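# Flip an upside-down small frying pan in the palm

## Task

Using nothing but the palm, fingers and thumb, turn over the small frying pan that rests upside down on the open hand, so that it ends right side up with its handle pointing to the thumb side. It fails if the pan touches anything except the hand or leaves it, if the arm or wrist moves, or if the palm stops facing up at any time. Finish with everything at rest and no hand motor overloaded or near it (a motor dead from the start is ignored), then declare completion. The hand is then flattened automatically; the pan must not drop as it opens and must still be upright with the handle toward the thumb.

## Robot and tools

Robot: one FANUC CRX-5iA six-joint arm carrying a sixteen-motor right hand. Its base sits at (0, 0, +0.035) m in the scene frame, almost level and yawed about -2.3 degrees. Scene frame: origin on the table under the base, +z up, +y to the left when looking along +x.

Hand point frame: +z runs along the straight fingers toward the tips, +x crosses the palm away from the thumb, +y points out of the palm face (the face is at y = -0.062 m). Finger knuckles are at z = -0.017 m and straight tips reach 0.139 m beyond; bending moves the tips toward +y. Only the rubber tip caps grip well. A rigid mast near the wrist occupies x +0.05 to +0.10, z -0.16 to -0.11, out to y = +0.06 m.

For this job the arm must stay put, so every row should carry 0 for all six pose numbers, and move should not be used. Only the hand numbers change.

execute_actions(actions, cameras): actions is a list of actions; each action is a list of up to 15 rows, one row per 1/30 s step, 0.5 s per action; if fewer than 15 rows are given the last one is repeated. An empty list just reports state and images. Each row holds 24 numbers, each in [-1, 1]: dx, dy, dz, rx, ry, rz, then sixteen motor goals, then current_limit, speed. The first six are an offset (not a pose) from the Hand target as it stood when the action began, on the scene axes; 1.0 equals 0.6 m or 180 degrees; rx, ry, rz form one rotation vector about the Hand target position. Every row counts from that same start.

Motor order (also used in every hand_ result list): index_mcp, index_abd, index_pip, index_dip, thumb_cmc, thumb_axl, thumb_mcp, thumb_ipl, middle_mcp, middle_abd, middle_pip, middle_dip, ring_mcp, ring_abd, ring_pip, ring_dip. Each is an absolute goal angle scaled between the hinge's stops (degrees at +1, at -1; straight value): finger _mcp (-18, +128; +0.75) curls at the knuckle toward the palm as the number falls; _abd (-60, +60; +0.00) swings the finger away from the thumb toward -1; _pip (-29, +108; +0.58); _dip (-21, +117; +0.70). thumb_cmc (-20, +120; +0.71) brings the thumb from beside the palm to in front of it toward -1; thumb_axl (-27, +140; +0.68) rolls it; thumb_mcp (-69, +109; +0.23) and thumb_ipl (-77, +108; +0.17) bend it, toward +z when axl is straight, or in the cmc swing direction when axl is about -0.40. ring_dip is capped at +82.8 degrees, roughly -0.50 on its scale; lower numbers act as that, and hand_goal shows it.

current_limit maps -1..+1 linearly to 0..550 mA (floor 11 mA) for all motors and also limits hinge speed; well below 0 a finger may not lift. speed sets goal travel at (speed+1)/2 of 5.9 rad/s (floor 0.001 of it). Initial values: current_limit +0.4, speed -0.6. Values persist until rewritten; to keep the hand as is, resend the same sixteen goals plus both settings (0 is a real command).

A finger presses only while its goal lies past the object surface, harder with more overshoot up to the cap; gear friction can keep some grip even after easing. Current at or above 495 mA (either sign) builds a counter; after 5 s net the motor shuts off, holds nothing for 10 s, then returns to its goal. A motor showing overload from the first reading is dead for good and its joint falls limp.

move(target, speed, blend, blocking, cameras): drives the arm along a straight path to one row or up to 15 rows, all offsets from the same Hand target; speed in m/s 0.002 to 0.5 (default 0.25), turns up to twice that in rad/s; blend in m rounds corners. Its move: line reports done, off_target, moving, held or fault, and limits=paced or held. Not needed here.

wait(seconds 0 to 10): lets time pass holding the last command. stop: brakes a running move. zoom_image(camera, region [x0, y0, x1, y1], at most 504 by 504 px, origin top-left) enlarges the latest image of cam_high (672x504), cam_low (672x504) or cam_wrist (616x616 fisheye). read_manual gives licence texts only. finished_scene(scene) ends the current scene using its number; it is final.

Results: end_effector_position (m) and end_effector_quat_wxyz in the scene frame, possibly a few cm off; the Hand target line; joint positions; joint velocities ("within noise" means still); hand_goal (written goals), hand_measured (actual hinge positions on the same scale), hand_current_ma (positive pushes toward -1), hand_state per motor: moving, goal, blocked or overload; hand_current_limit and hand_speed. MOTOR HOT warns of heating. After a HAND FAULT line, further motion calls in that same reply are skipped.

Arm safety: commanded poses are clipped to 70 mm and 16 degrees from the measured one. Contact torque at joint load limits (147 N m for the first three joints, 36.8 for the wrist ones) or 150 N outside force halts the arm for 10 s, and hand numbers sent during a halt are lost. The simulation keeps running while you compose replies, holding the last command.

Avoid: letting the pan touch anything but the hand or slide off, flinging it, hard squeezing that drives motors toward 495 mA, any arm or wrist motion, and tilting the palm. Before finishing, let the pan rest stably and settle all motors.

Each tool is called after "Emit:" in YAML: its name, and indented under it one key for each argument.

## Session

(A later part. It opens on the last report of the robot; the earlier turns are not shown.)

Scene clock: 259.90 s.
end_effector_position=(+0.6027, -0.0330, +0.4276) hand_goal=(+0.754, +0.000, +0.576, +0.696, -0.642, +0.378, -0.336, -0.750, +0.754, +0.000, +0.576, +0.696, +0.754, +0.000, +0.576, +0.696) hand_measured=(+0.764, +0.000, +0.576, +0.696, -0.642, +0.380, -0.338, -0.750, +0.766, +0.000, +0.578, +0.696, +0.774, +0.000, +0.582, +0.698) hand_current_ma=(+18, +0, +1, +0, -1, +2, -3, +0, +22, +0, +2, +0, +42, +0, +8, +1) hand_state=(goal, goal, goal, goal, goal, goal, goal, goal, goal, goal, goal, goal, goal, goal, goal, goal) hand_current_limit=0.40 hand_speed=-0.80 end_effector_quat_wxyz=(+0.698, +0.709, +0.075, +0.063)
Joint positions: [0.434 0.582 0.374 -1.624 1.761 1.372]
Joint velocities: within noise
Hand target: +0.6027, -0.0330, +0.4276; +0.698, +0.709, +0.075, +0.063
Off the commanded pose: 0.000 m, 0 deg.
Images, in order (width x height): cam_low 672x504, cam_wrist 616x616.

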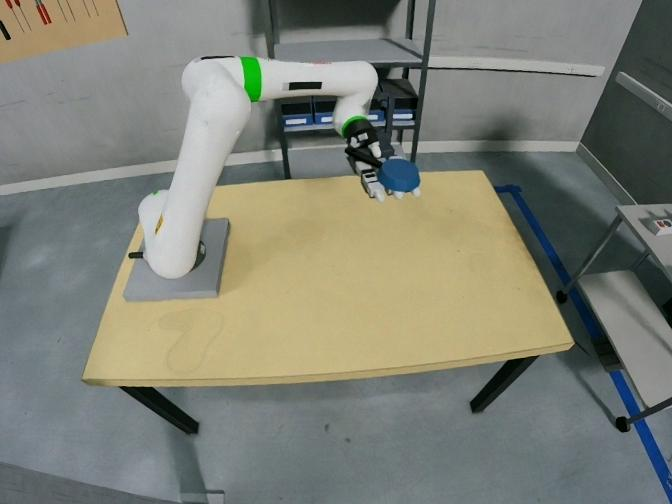

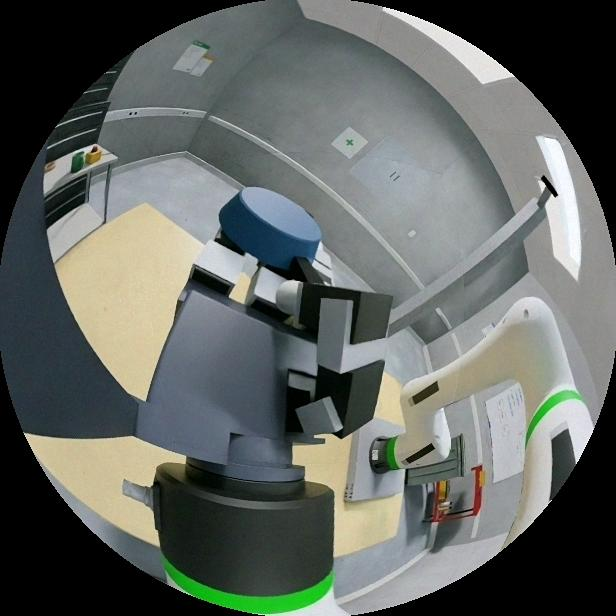

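Emit:
execute_actions:
  actions:
    - [[0,0,0,0,0,0,0.754,0,0.576,0.696,-0.643,0.377,-0.354,-0.751,0.754,0,0.576,0.696,0.754,0,0.576,0.696,0.4,-0.8]]
    - [[0,0,0,0,0,0,0.754,0,0.576,0.696,-0.643,0.557,-0.354,-0.751,0.754,0,0.576,0.696,0.754,0,0.576,0.696,0.4,-0.8]]
    - [[0,0,0,0,0,0,0.754,0,0.576,0.696,-0.643,0.64,-0.354,-0.751,0.754,0,0.576,0.696,0.754,0,0.576,0.696,0.4,-0.8]]
  cameras: ["cam_low","cam_wrist"]

Emit:
zoom_image:
  camera: "cam_wrist"
  region: [170, 160, 500, 490]

Emit:
zoom_image:
  camera: "cam_low"
  region: [320, 105, 430, 215]

Scene clock: 265.70 s.
end_effector_position=(+0.6027, -0.0330, +0.4276) hand_goal=(+0.754, +0.000, +0.576, +0.696, -0.642, +0.640, -0.354, -0.750, +0.754, +0.000, +0.576, +0.696, +0.754, +0.000, +0.576, +0.696) hand_measured=(+0.768, +0.000, +0.578, +0.696, -0.642, +0.632, -0.356, -0.750, +0.770, +0.000, +0.580, +0.696, +0.774, +0.000, +0.582, +0.698) hand_current_ma=(+26, +0, +1, +0, -1, -14, -4, +0, +34, +0, +6, +0, +42, +0, +8, +1) hand_state=(goal, goal, goal, goal, goal, goal, goal, goal, goal, goal, goal, goal, goal, goal, goal, goal) hand_current_limit=0.40 hand_speed=-0.80 end_effector_quat_wxyz=(+0.698, +0.709, +0.075, +0.063)
Joint positions: [0.434 0.582 0.374 -1.624 1.761 1.372]
Joint velocities: within noise
Hand target: +0.6027, -0.0330, +0.4276; +0.698, +0.709, +0.075, +0.063
Off the commanded pose: 0.000 m, 0 deg.
Images, in order (width x height): cam_low 672x504, cam_wrist 616x616.

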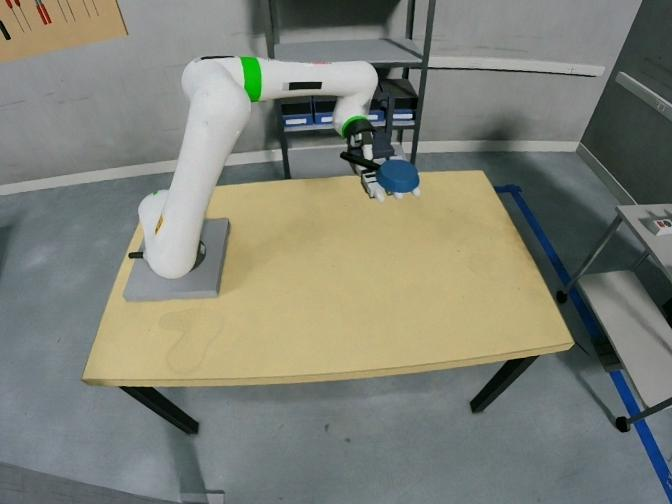

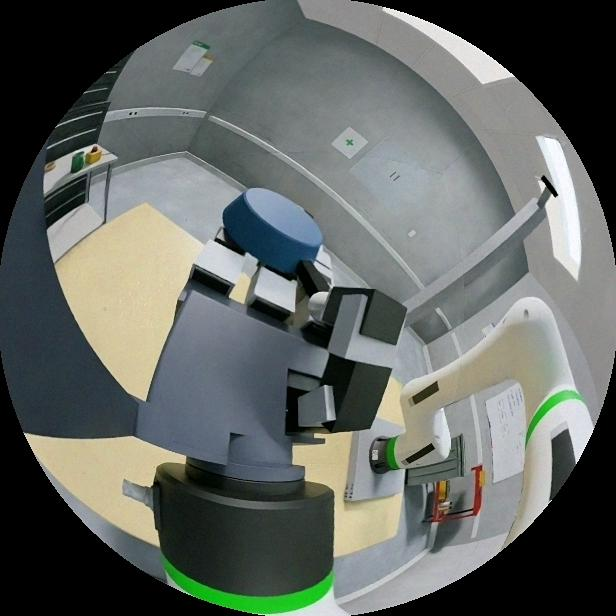

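Scaled by 1.527 from the camera's 616x616 image, which has a finer 880x880 frame.

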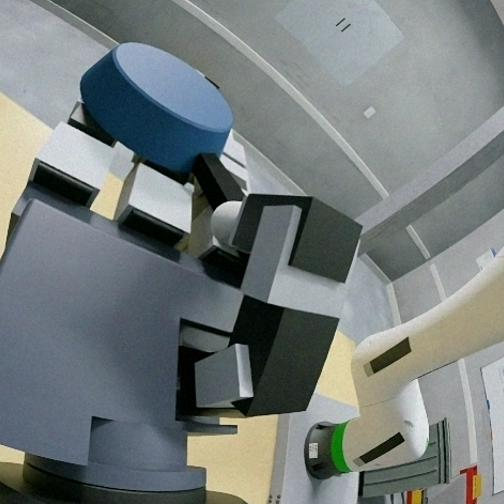

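Scaled by 4.582 from the camera's 672x504 image, which has a finer 960x720 frame.

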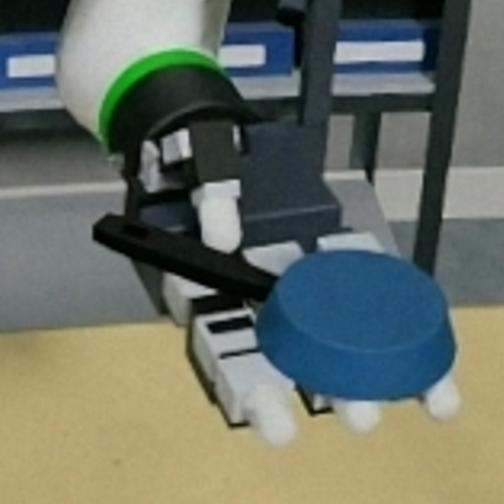

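Emit:
execute_actions:
  actions:
    - [[0,0,0,0,0,0,0.754,0,0.576,0.696,-0.643,0.72,-0.354,-0.751,0.754,0,0.576,0.696,0.754,0,0.576,0.696,0.4,-0.8]]
    - [[0,0,0,0,0,0,0.754,0,0.576,0.696,-0.643,0.80,-0.354,-0.751,0.754,0,0.576,0.696,0.754,0,0.576,0.696,0.4,-0.8]]
  cameras: ["cam_low","cam_wrist"]

Emit:
zoom_image:
  camera: "cam_wrist"
  region: [170, 160, 500, 490]

Emit:
zoom_image:
  camera: "cam_low"
  region: [320, 105, 430, 215]

Scene clock: 272.80 s.
end_effector_position=(+0.6027, -0.0330, +0.4276) hand_goal=(+0.754, +0.000, +0.576, +0.696, -0.642, +0.800, -0.354, -0.750, +0.754, +0.000, +0.576, +0.696, +0.754, +0.000, +0.576, +0.696) hand_measured=(+0.768, +0.000, +0.578, +0.696, -0.642, +0.792, -0.356, -0.750, +0.770, +0.000, +0.580, +0.696, +0.774, +0.000, +0.582, +0.698) hand_current_ma=(+28, +0, +1, +0, -1, -14, -4, +0, +34, +0, +6, +0, +42, +0, +8, +1) hand_state=(goal, goal, goal, goal, goal, goal, goal, goal, goal, goal, goal, goal, goal, goal, goal, goal) hand_current_limit=0.40 hand_speed=-0.80 end_effector_quat_wxyz=(+0.698, +0.709, +0.075, +0.063)
Joint positions: [0.434 0.582 0.374 -1.624 1.761 1.372]
Joint velocities: within noise
Hand target: +0.6027, -0.0330, +0.4276; +0.698, +0.709, +0.075, +0.063
Off the commanded pose: 0.000 m, 0 deg.
Images, in order (width x height): cam_low 672x504, cam_wrist 616x616.

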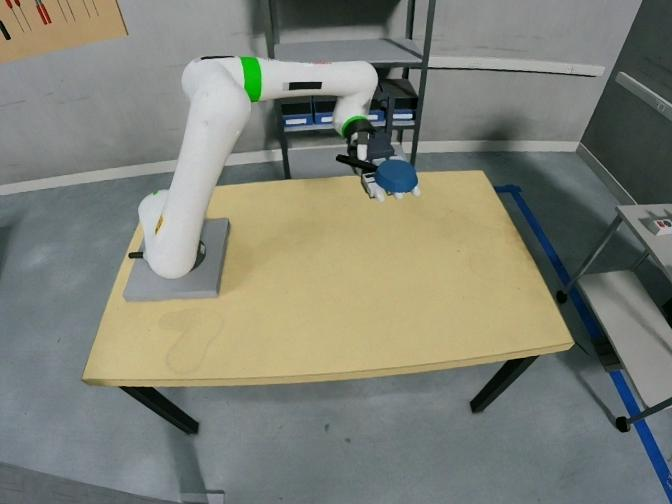

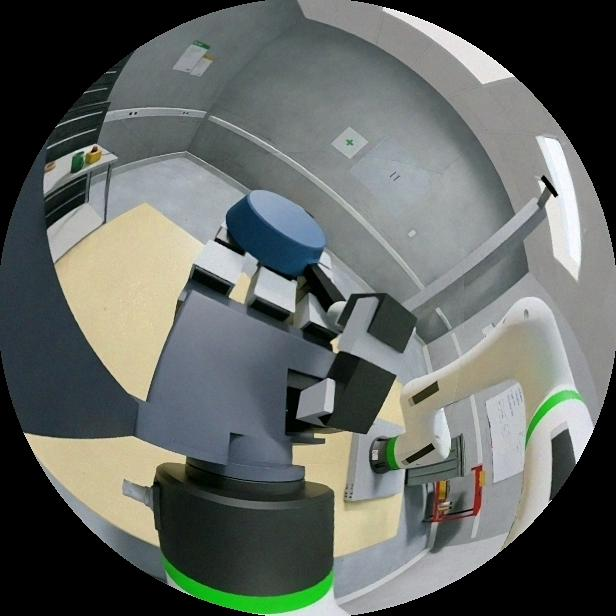

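Scaled by 1.527 from the camera's 616x616 image, which has a finer 880x880 frame.

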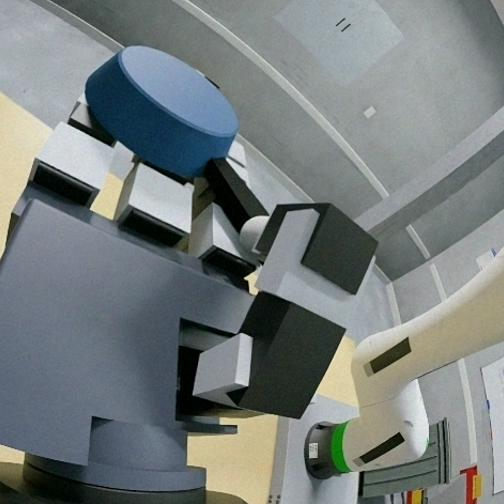

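Scaled by 4.582 from the camera's 672x504 image, which has a finer 960x720 frame.

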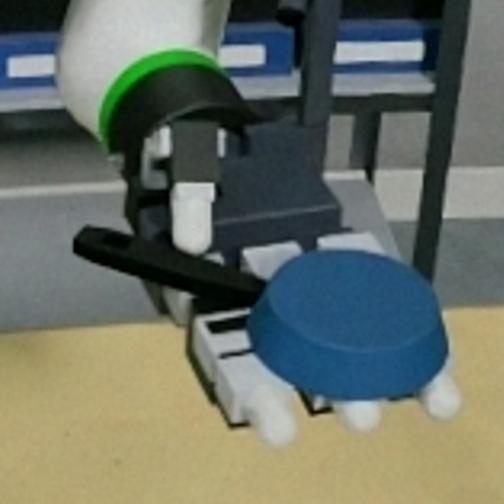

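Emit:
execute_actions:
  actions:
    - [[0,0,0,0,0,0,0.754,0,0.576,0.696,-0.643,0.89,-0.354,-0.751,0.754,0,0.576,0.696,0.754,0,0.576,0.696,0.4,-0.8]]
    - [[0,0,0,0,0,0,0.754,0,0.576,0.696,-0.643,0.98,-0.354,-0.751,0.754,0,0.576,0.696,0.754,0,0.576,0.696,0.4,-0.8]]
  cameras: ["cam_low","cam_wrist"]

Emit:
zoom_image:
  camera: "cam_wrist"
  region: [170, 160, 500, 490]

Emit:
zoom_image:
  camera: "cam_low"
  region: [320, 105, 430, 215]

Scene clock: 278.60 s.
end_effector_position=(+0.6027, -0.0330, +0.4276) hand_goal=(+0.754, +0.000, +0.576, +0.696, -0.642, +0.980, -0.354, -0.750, +0.754, +0.000, +0.576, +0.696, +0.754, +0.000, +0.576, +0.696) hand_measured=(+0.768, +0.000, +0.578, +0.696, -0.642, +0.974, -0.356, -0.750, +0.770, +0.000, +0.580, +0.696, +0.774, +0.000, +0.582, +0.698) hand_current_ma=(+30, +0, +1, +0, -1, -11, -4, +0, +34, +0, +6, +0, +42, +0, +8, +1) hand_state=(goal, goal, goal, goal, goal, goal, goal, goal, goal, goal, goal, goal, goal, goal, goal, goal) hand_current_limit=0.40 hand_speed=-0.80 end_effector_quat_wxyz=(+0.698, +0.709, +0.075, +0.063)
Joint positions: [0.434 0.582 0.374 -1.624 1.761 1.372]
Joint velocities: within noise
Hand target: +0.6027, -0.0330, +0.4276; +0.698, +0.709, +0.075, +0.063
Off the commanded pose: 0.000 m, 0 deg.
Images, in order (width x height): cam_low 672x504, cam_wrist 616x616.

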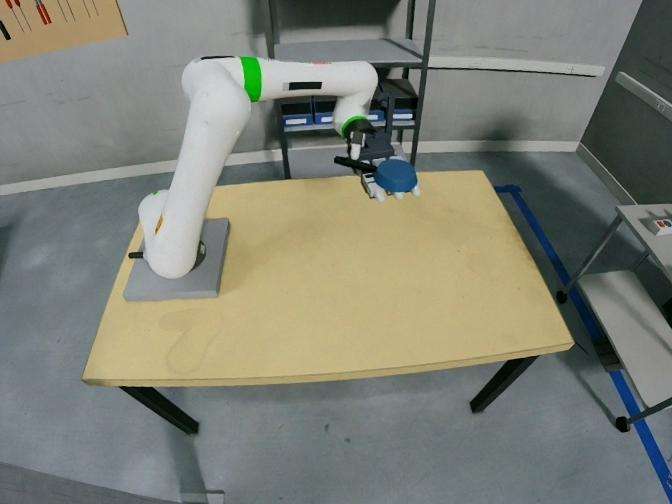

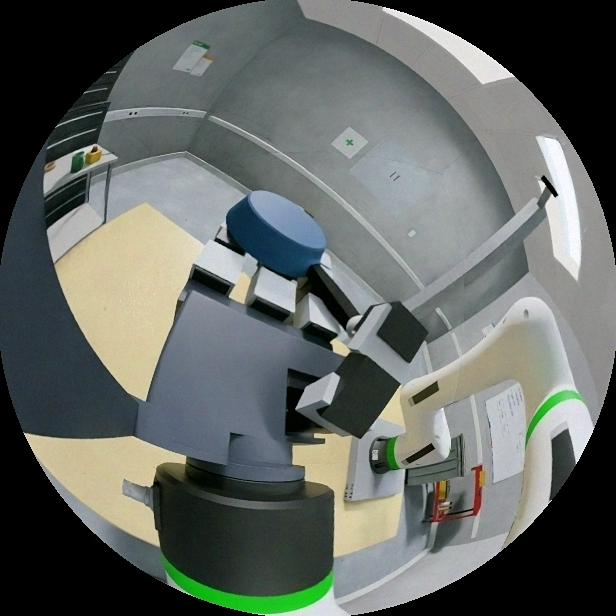

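Scaled by 1.527 from the camera's 616x616 image, which has a finer 880x880 frame.

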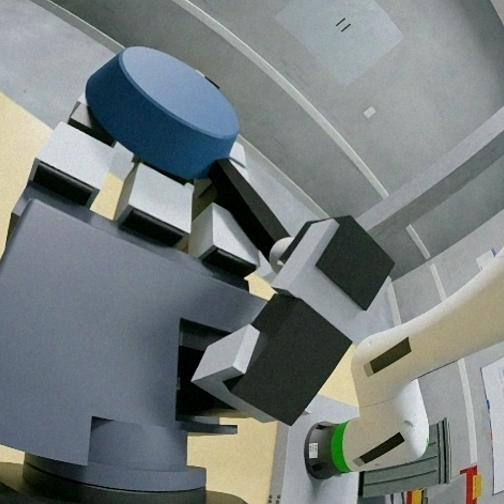

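Scaled by 4.582 from the camera's 672x504 image, which has a finer 960x720 frame.

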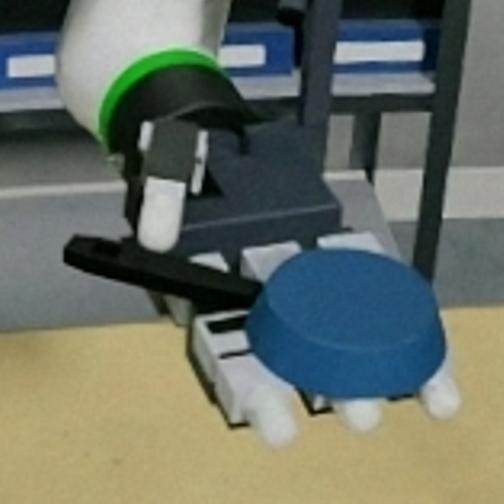

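Emit:
execute_actions:
  actions:
    - [[0,0,0,0,0,0,0.754,0,0.576,0.696,-0.643,0.98,-0.449,-0.546,0.754,0,0.576,0.696,0.754,0,0.576,0.696,0.4,-0.8]]
    - [[0,0,0,0,0,0,0.754,0,0.576,0.696,-0.643,0.98,-0.562,-0.351,0.754,0,0.576,0.696,0.754,0,0.576,0.696,0.4,-0.8]]
  cameras: ["cam_low","cam_wrist"]

Emit:
zoom_image:
  camera: "cam_wrist"
  region: [170, 160, 500, 490]

Emit:
zoom_image:
  camera: "cam_low"
  region: [320, 105, 430, 215]

Scene clock: 294.57 s.
end_effector_position=(+0.6027, -0.0330, +0.4276) hand_goal=(+0.754, +0.000, +0.576, +0.696, -0.642, +0.980, -0.562, -0.350, +0.754, +0.000, +0.576, +0.696, +0.754, +0.000, +0.576, +0.696) hand_measured=(+0.770, +0.000, +0.578, +0.696, -0.642, +0.978, -0.566, -0.356, +0.772, +0.000, +0.582, +0.696, +0.774, +0.000, +0.582, +0.698) hand_current_ma=(+35, +0, +1, +0, +0, -3, -7, -11, +39, +0, +7, +0, +42, +0, +8, +1) hand_state=(goal, goal, goal, goal, goal, goal, goal, goal, goal, goal, goal, goal, goal, goal, goal, goal) hand_current_limit=0.40 hand_speed=-0.80 end_effector_quat_wxyz=(+0.698, +0.709, +0.075, +0.063)
Joint positions: [0.434 0.582 0.374 -1.624 1.761 1.372]
Joint velocities: within noise
Hand target: +0.6027, -0.0330, +0.4276; +0.698, +0.709, +0.075, +0.063
Off the commanded pose: 0.000 m, 0 deg.
Images, in order (width x height): cam_low 672x504, cam_wrist 616x616.

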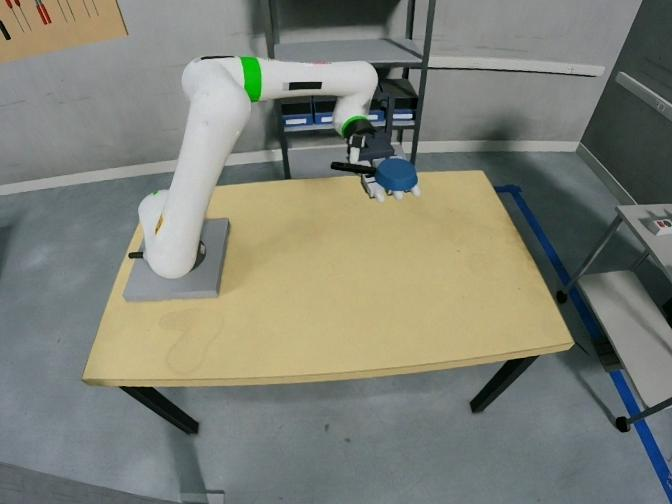

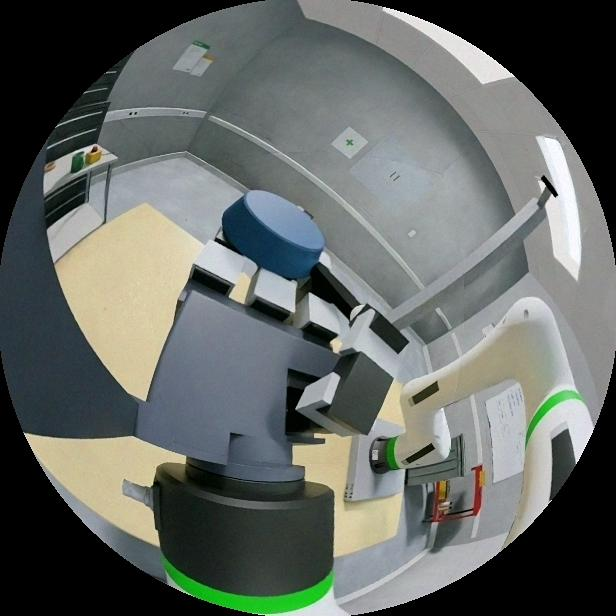

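Scaled by 1.527 from the camera's 616x616 image, which has a finer 880x880 frame.

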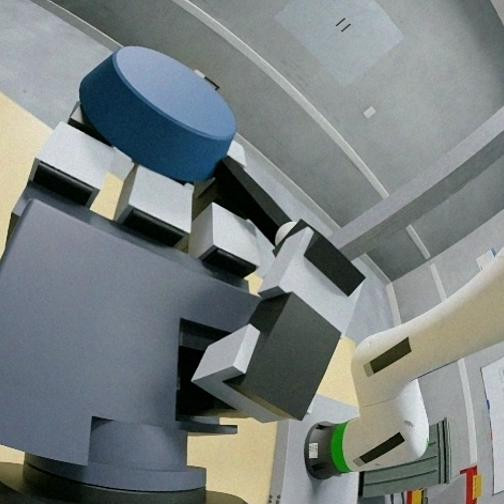

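Scaled by 4.582 from the camera's 672x504 image, which has a finer 960x720 frame.

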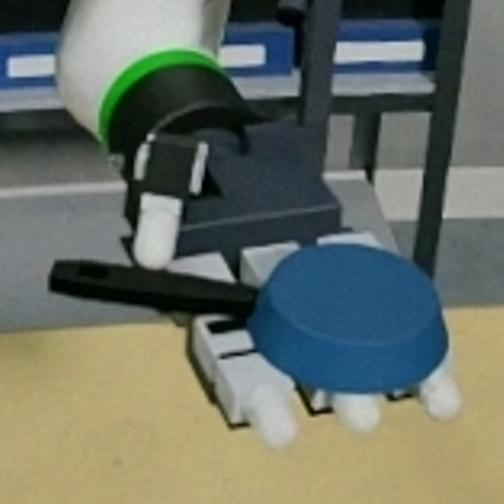

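Emit:
execute_actions:
  actions:
    - [[0,0,0,0,0,0,0.754,0,0.576,0.696,-0.643,0.98,-0.674,-0.157,0.754,0,0.576,0.696,0.754,0,0.576,0.696,0.4,-0.8]]
    - [[0,0,0,0,0,0,0.754,0,0.576,0.696,-0.643,0.98,-0.787,0.027,0.754,0,0.576,0.696,0.754,0,0.576,0.696,0.4,-0.8]]
  cameras: ["cam_low","cam_wrist"]

Emit:
zoom_image:
  camera: "cam_wrist"
  region: [170, 160, 500, 490]

Emit:
zoom_image:
  camera: "cam_low"
  region: [320, 105, 430, 215]

Scene clock: 299.03 s.
end_effector_position=(+0.6027, -0.0330, +0.4276) hand_goal=(+0.754, +0.000, +0.576, +0.696, -0.642, +0.980, -0.786, +0.028, +0.754, +0.000, +0.576, +0.696, +0.754, +0.000, +0.576, +0.696) hand_measured=(+0.772, +0.000, +0.578, +0.696, -0.642, +0.978, -0.792, +0.022, +0.772, +0.000, +0.582, +0.696, +0.774, +0.000, +0.582, +0.698) hand_current_ma=(+37, +0, +1, +0, +1, -3, -10, -13, +40, +0, +7, +0, +42, +0, +8, +1) hand_state=(goal, goal, goal, goal, goal, goal, goal, goal, goal, goal, goal, goal, goal, goal, goal, goal) hand_current_limit=0.40 hand_speed=-0.80 end_effector_quat_wxyz=(+0.698, +0.709, +0.075, +0.063)
Joint positions: [0.434 0.582 0.374 -1.624 1.761 1.372]
Joint velocities: within noise
Hand target: +0.6027, -0.0330, +0.4276; +0.698, +0.709, +0.075, +0.063
Off the commanded pose: 0.000 m, 0 deg.
Images, in order (width x height): cam_low 672x504, cam_wrist 616x616.

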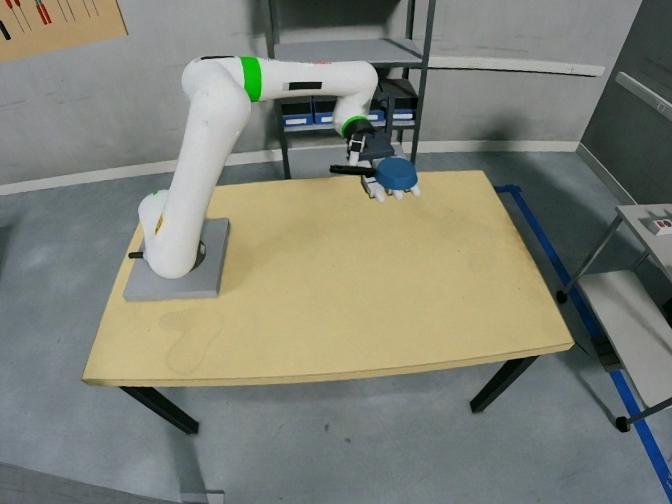

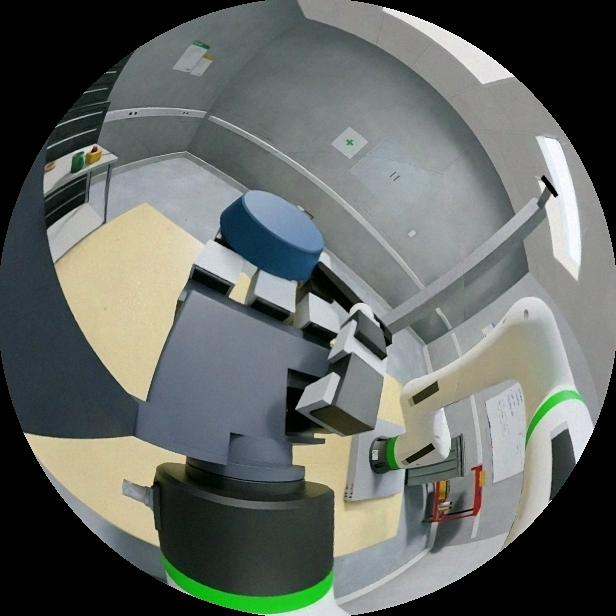

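Scaled by 1.527 from the camera's 616x616 image, which has a finer 880x880 frame.

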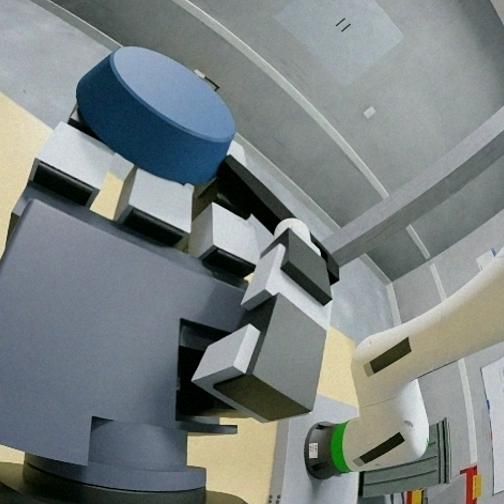

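Scaled by 4.582 from the camera's 672x504 image, which has a finer 960x720 frame.

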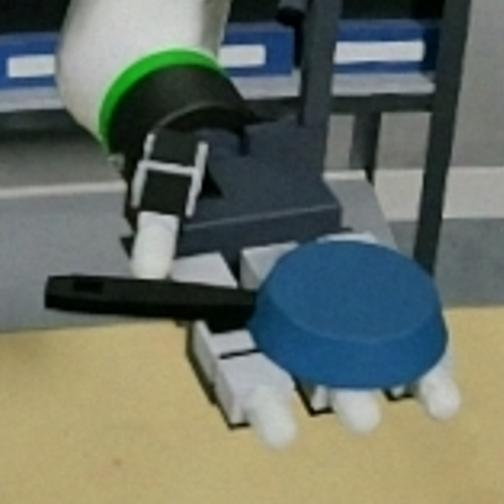

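Emit:
execute_actions:
  actions:
    - [[0,0,0,0,0,0,0.754,0,0.576,0.696,-0.643,0.98,-0.225,0.027,0.754,0,0.576,0.696,0.754,0,0.576,0.696,0.4,-0.7]]
    - [[0,0,0,0,0,0,0.754,0,0.576,0.696,-0.643,0.98,-0.225,0.027,0.754,0,0.576,0.696,0.754,0,0.576,0.696,0.4,-0.7]]
    - [[0,0,0,0,0,0,0.754,0,0.576,0.696,-0.643,0.533,-0.225,-0.4,0.754,0,0.576,0.696,0.754,0,0.576,0.696,0.4,-0.6]]
    - [[0,0,0,0,0,0,0.754,0,0.576,0.696,-0.643,0.533,-0.225,-0.751,0.754,0,0.576,0.696,0.754,0,0.576,0.696,0.4,-0.7]]
    - [[0,0,0,0,0,0,0.754,0,0.576,0.696,-0.643,0.533,-0.32,-0.751,0.754,0,0.576,0.696,0.754,0,0.576,0.696,0.4,-0.8]]
  cameras: ["cam_low","cam_wrist"]

Emit:
zoom_image:
  camera: "cam_wrist"
  region: [170, 160, 500, 490]

Emit:
zoom_image:
  camera: "cam_low"
  region: [320, 105, 430, 215]

Scene clock: 408.60 s.
end_effector_position=(+0.6027, -0.0330, +0.4276) hand_goal=(+0.754, +0.000, +0.576, +0.696, -0.642, +0.534, -0.320, -0.750, +0.754, +0.000, +0.576, +0.696, +0.754, +0.000, +0.576, +0.696) hand_measured=(+0.772, +0.000, +0.578, +0.696, -0.642, +0.536, -0.322, -0.750, +0.772, +0.000, +0.582, +0.696, +0.774, +0.000, +0.582, +0.698) hand_current_ma=(+37, +0, +1, +0, +1, +2, -3, +1, +40, +0, +7, +0, +42, +0, +8, +1) hand_state=(goal, goal, goal, goal, goal, goal, goal, goal, goal, goal, goal, goal, goal, goal, goal, goal) hand_current_limit=0.40 hand_speed=-0.80 end_effector_quat_wxyz=(+0.698, +0.709, +0.075, +0.063)
Joint positions: [0.434 0.582 0.374 -1.624 1.761 1.372]
Joint velocities: within noise
Hand target: +0.6027, -0.0330, +0.4276; +0.698, +0.709, +0.075, +0.063
Off the commanded pose: 0.000 m, 0 deg.
Images, in order (width x height): cam_low 672x504, cam_wrist 616x616.

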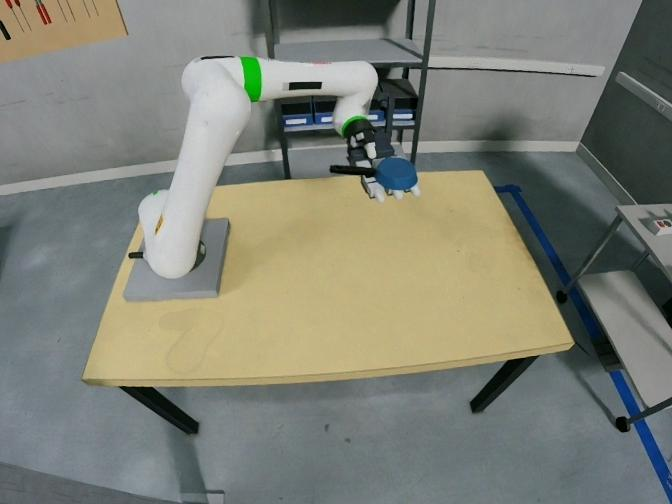

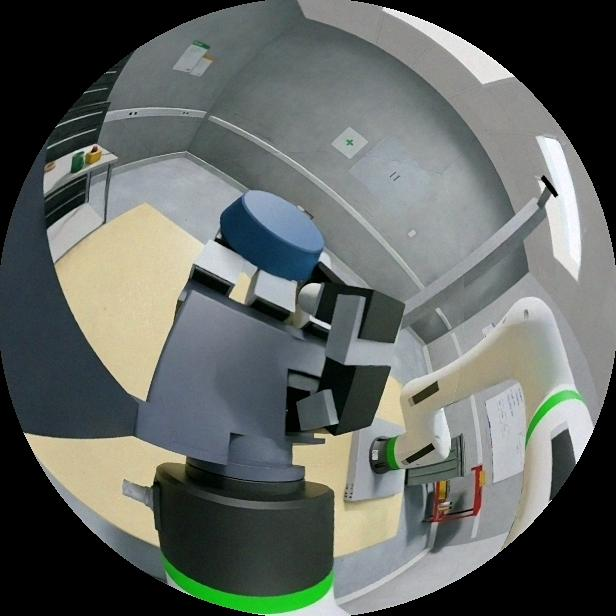

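Scaled by 1.527 from the camera's 616x616 image, which has a finer 880x880 frame.

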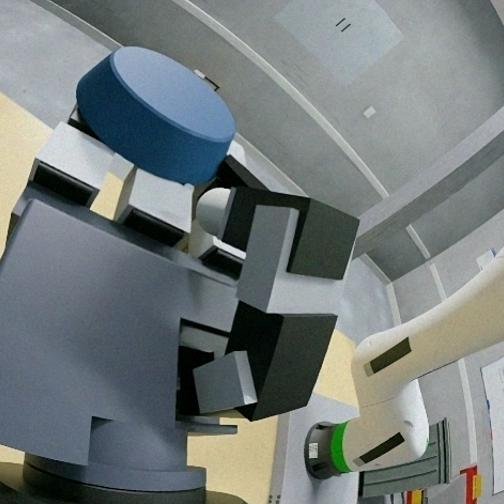

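Scaled by 4.582 from the camera's 672x504 image, which has a finer 960x720 frame.

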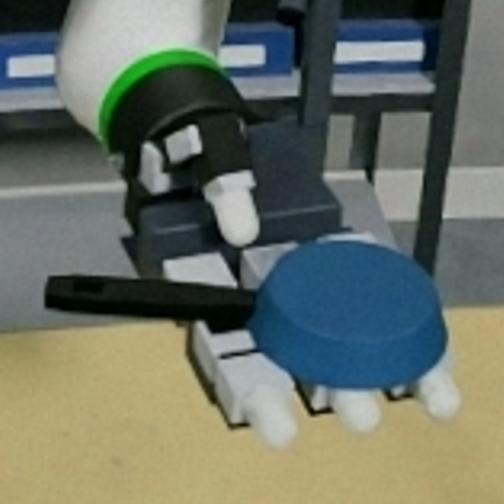

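Emit:
execute_actions:
  actions: []
  cameras: ["cam_low","cam_wrist"]

Emit:
zoom_image:
  camera: "cam_wrist"
  region: [170, 160, 500, 490]

Emit:
zoom_image:
  camera: "cam_low"
  region: [320, 105, 430, 215]

Scene clock: 422.93 s.
end_effector_position=(+0.6027, -0.0330, +0.4276) hand_goal=(+0.754, +0.000, +0.576, +0.696, -0.642, +0.534, -0.320, -0.750, +0.754, +0.000, +0.576, +0.696, +0.754, +0.000, +0.576, +0.696) hand_measured=(+0.772, +0.000, +0.578, +0.696, -0.642, +0.536, -0.322, -0.750, +0.772, +0.000, +0.582, +0.696, +0.774, +0.000, +0.582, +0.698) hand_current_ma=(+37, +0, +1, +0, +1, +2, -3, +1, +40, +0, +7, +0, +42, +0, +8, +1) hand_state=(goal, goal, goal, goal, goal, goal, goal, goal, goal, goal, goal, goal, goal, goal, goal, goal) hand_current_limit=0.40 hand_speed=-0.80 end_effector_quat_wxyz=(+0.698, +0.709, +0.075, +0.063)
Joint positions: [0.434 0.582 0.374 -1.624 1.761 1.372]
Joint velocities: within noise
Hand target: +0.6027, -0.0330, +0.4276; +0.698, +0.709, +0.075, +0.063
Off the commanded pose: 0.000 m, 0 deg.
Images, in order (width x height): cam_low 672x504, cam_wrist 616x616.

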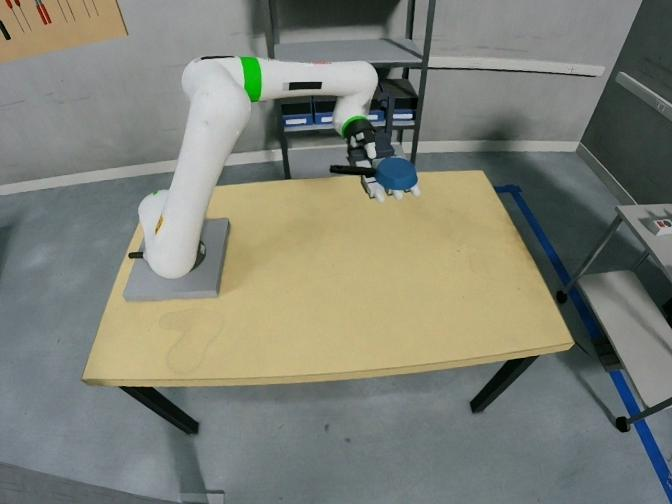

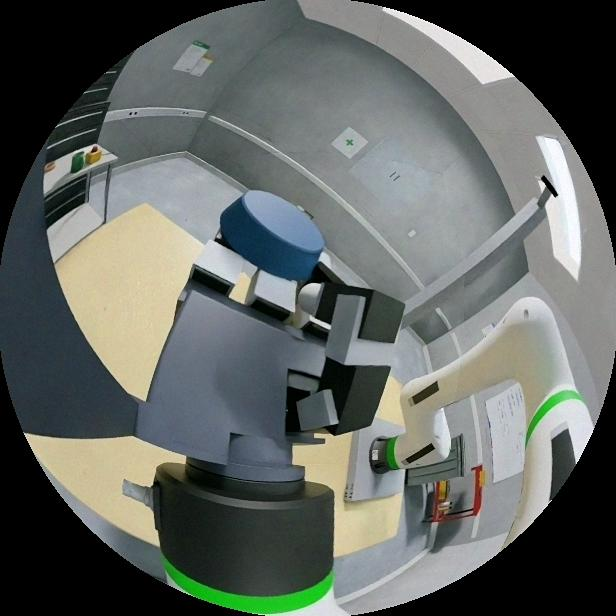

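Scaled by 1.527 from the camera's 616x616 image, which has a finer 880x880 frame.

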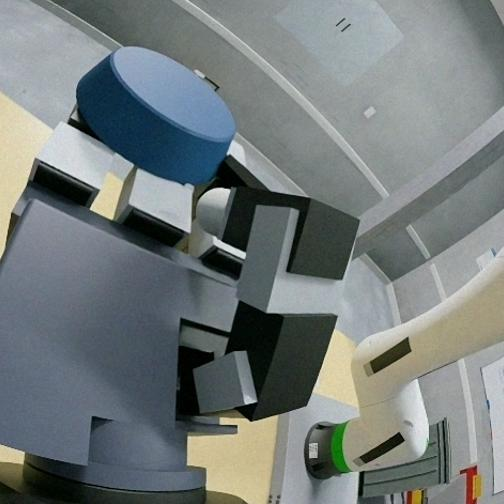

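Scaled by 4.582 from the camera's 672x504 image, which has a finer 960x720 frame.

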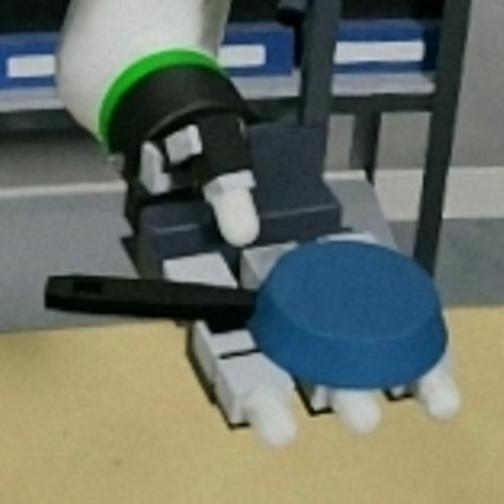

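Emit:
execute_actions:
  actions:
    - [[0,0,0,0,0,0,0.754,0,0.285,0.696,-0.643,0.533,-0.32,-0.751,0.754,0,0.285,0.696,0.754,0,0.285,0.696,0.4,-0.88]]
  cameras: ["cam_low","cam_wrist"]

Emit:
zoom_image:
  camera: "cam_wrist"
  region: [170, 160, 500, 490]

Emit:
zoom_image:
  camera: "cam_low"
  region: [320, 105, 430, 215]

Scene clock: 449.97 s.
end_effector_position=(+0.6027, -0.0330, +0.4276) hand_goal=(+0.754, +0.000, +0.286, +0.696, -0.642, +0.534, -0.320, -0.750, +0.754, +0.000, +0.286, +0.696, +0.754, +0.000, +0.286, +0.696) hand_measured=(+0.772, +0.000, +0.296, +0.696, -0.642, +0.536, -0.322, -0.750, +0.772, +0.000, +0.306, +0.696, +0.774, +0.000, +0.294, +0.698) hand_current_ma=(+37, +0, +16, +0, +1, +2, -3, +1, +40, +0, +39, +0, +42, +0, +12, +1) hand_state=(goal, goal, goal, goal, goal, goal, goal, goal, goal, goal, goal, goal, goal, goal, goal, goal) hand_current_limit=0.40 hand_speed=-0.88 end_effector_quat_wxyz=(+0.698, +0.709, +0.075, +0.063)
Joint positions: [0.434 0.582 0.374 -1.624 1.761 1.372]
Joint velocities: within noise
Hand target: +0.6027, -0.0330, +0.4276; +0.698, +0.709, +0.075, +0.063
Off the commanded pose: 0.000 m, 0 deg.
Images, in order (width x height): cam_low 672x504, cam_wrist 616x616.

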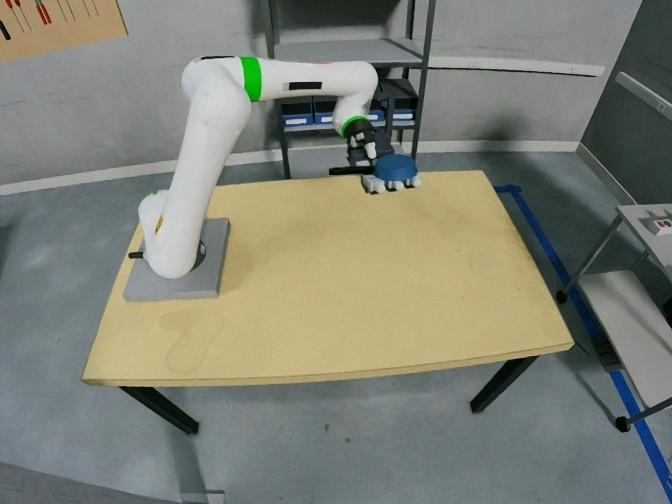

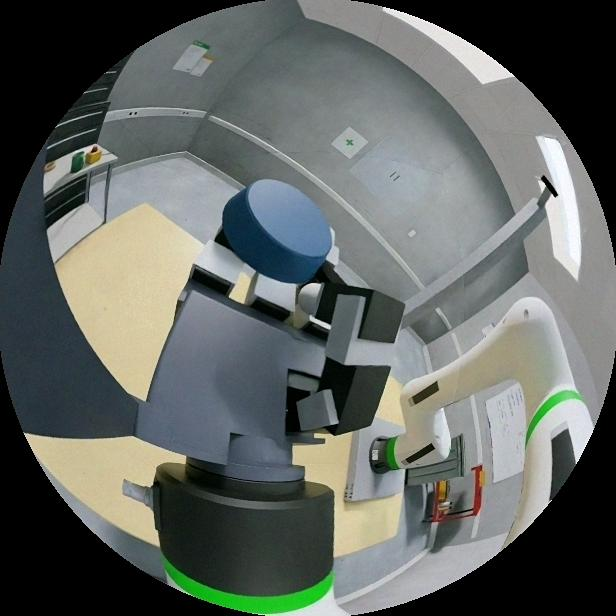

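Scaled by 1.527 from the camera's 616x616 image, which has a finer 880x880 frame.

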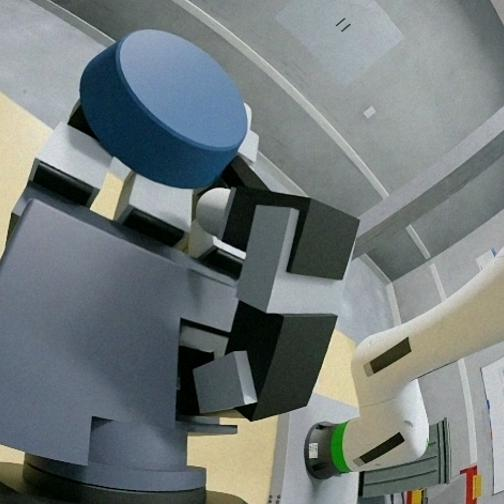

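Scaled by 4.582 from the camera's 672x504 image, which has a finer 960x720 frame.

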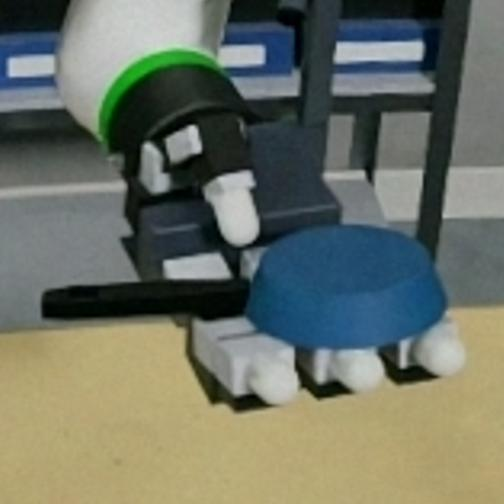

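Emit:
execute_actions:
  actions:
    - [[0,0,0,0,0,0,0.754,0,-0.007,0.696,-0.643,0.533,-0.32,-0.751,0.754,0,-0.007,0.696,0.754,0,-0.007,0.696,0.4,-0.88]]
  cameras: ["cam_low","cam_wrist"]

Emit:
zoom_image:
  camera: "cam_wrist"
  region: [170, 160, 500, 490]

Emit:
zoom_image:
  camera: "cam_low"
  region: [320, 105, 430, 215]

Scene clock: 454.63 s.
end_effector_position=(+0.6027, -0.0330, +0.4276) hand_goal=(+0.754, +0.000, -0.006, +0.696, -0.642, +0.534, -0.320, -0.750, +0.754, +0.000, -0.006, +0.696, +0.754, +0.000, -0.006, +0.696) hand_measured=(+0.772, +0.000, +0.002, +0.696, -0.642, +0.536, -0.322, -0.750, +0.772, +0.000, +0.012, +0.696, +0.774, +0.000, +0.002, +0.698) hand_current_ma=(+37, +0, +14, +0, +1, +2, -3, +1, +40, +0, +34, +0, +42, +0, +11, +1) hand_state=(goal, goal, goal, goal, goal, goal, goal, goal, goal, goal, goal, goal, goal, goal, goal, goal) hand_current_limit=0.40 hand_speed=-0.88 end_effector_quat_wxyz=(+0.698, +0.709, +0.075, +0.063)
Joint positions: [0.434 0.582 0.374 -1.624 1.761 1.372]
Joint velocities: within noise
Hand target: +0.6027, -0.0330, +0.4276; +0.698, +0.709, +0.075, +0.063
Off the commanded pose: 0.000 m, 0 deg.
Images, in order (width x height): cam_low 672x504, cam_wrist 616x616.

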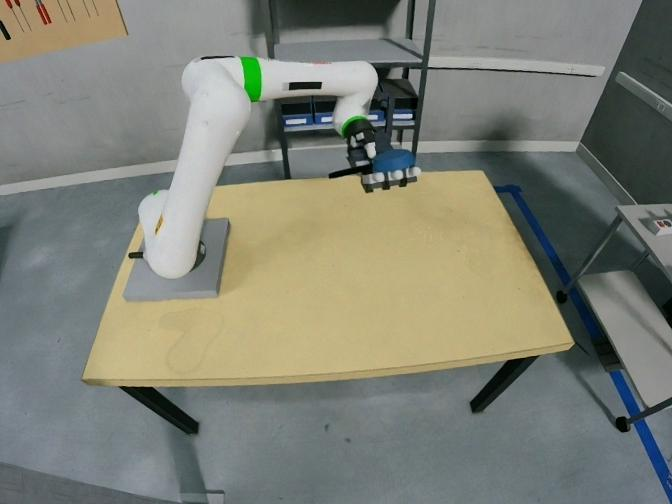

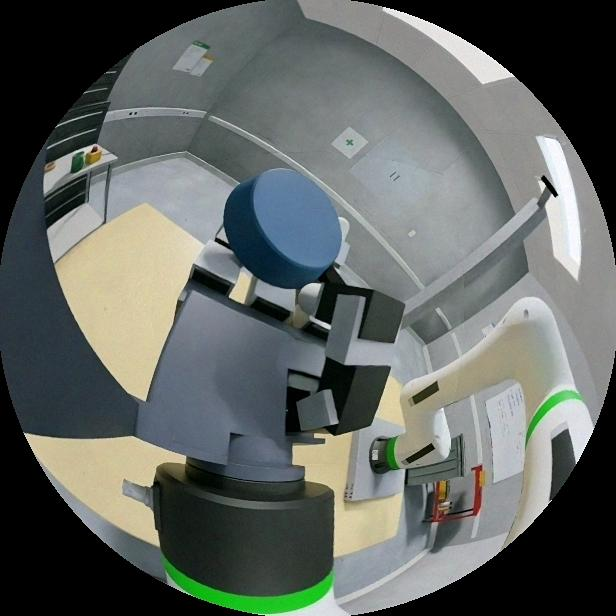

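Scaled by 1.527 from the camera's 616x616 image, which has a finer 880x880 frame.

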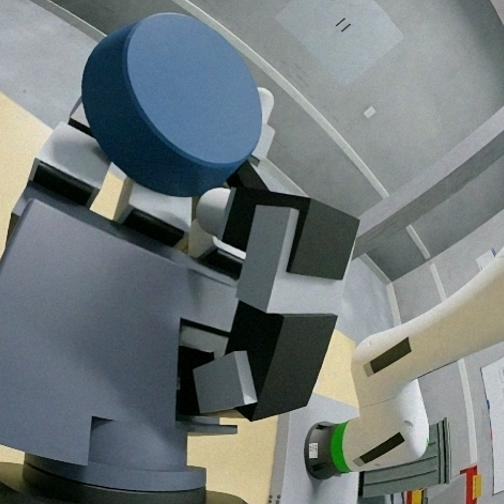

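Scaled by 4.582 from the camera's 672x504 image, which has a finer 960x720 frame.

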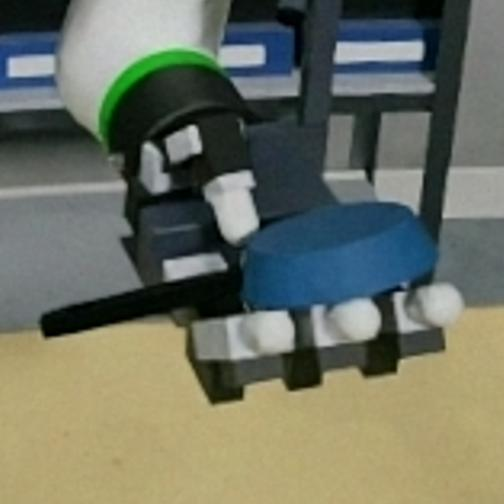

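Emit:
execute_actions:
  actions:
    - [[0,0,0,0,0,0,0.754,0,-0.299,0.696,-0.643,0.533,-0.32,-0.751,0.754,0,-0.08,0.696,0.754,0,-0.007,0.696,0.4,-0.88]]
  cameras: ["cam_low","cam_wrist"]

Emit:
zoom_image:
  camera: "cam_wrist"
  region: [170, 160, 500, 490]

Emit:
zoom_image:
  camera: "cam_low"
  region: [320, 105, 430, 215]

Scene clock: 463.13 s.
end_effector_position=(+0.6027, -0.0330, +0.4276) hand_goal=(+0.754, +0.000, -0.298, +0.696, -0.642, +0.534, -0.320, -0.750, +0.754, +0.000, -0.080, +0.696, +0.754, +0.000, -0.006, +0.696) hand_measured=(+0.772, +0.000, -0.284, +0.696, -0.642, +0.536, -0.322, -0.750, +0.772, +0.000, -0.072, +0.696, +0.774, +0.000, +0.002, +0.698) hand_current_ma=(+37, +0, +26, +0, +1, +2, -3, +1, +40, +0, +14, +0, +42, +0, +11, +1) hand_state=(goal, goal, goal, goal, goal, goal, goal, goal, goal, goal, goal, goal, goal, goal, goal, goal) hand_current_limit=0.40 hand_speed=-0.88 end_effector_quat_wxyz=(+0.698, +0.709, +0.075, +0.063)
Joint positions: [0.434 0.582 0.374 -1.624 1.761 1.372]
Joint velocities: within noise
Hand target: +0.6027, -0.0330, +0.4276; +0.698, +0.709, +0.075, +0.063
Off the commanded pose: 0.000 m, 0 deg.
Images, in order (width x height): cam_low 672x504, cam_wrist 616x616.

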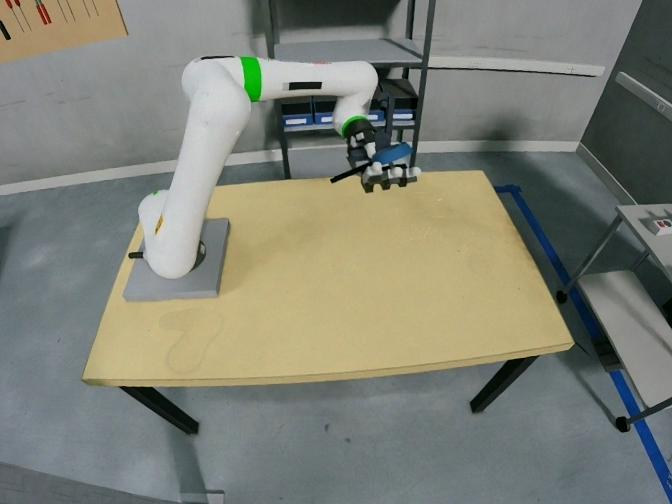

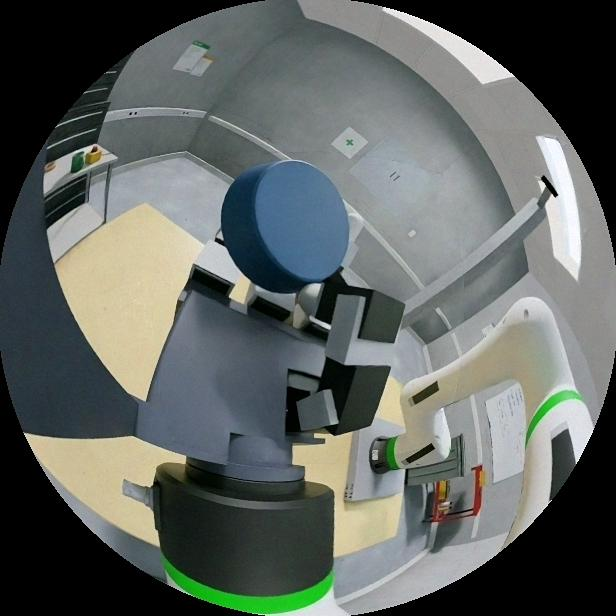

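Scaled by 1.527 from the camera's 616x616 image, which has a finer 880x880 frame.

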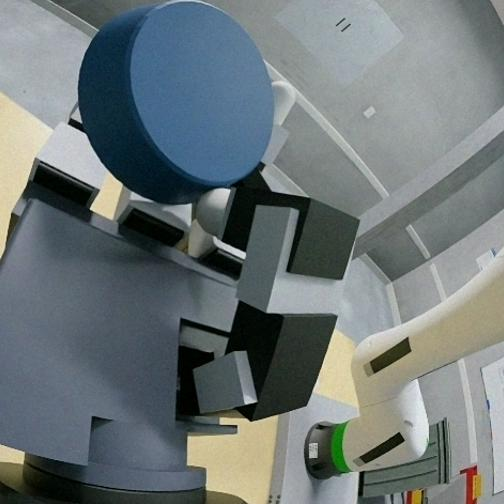

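Scaled by 4.582 from the camera's 672x504 image, which has a finer 960x720 frame.

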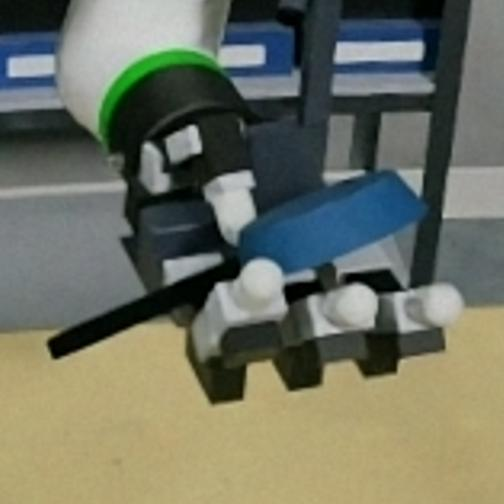

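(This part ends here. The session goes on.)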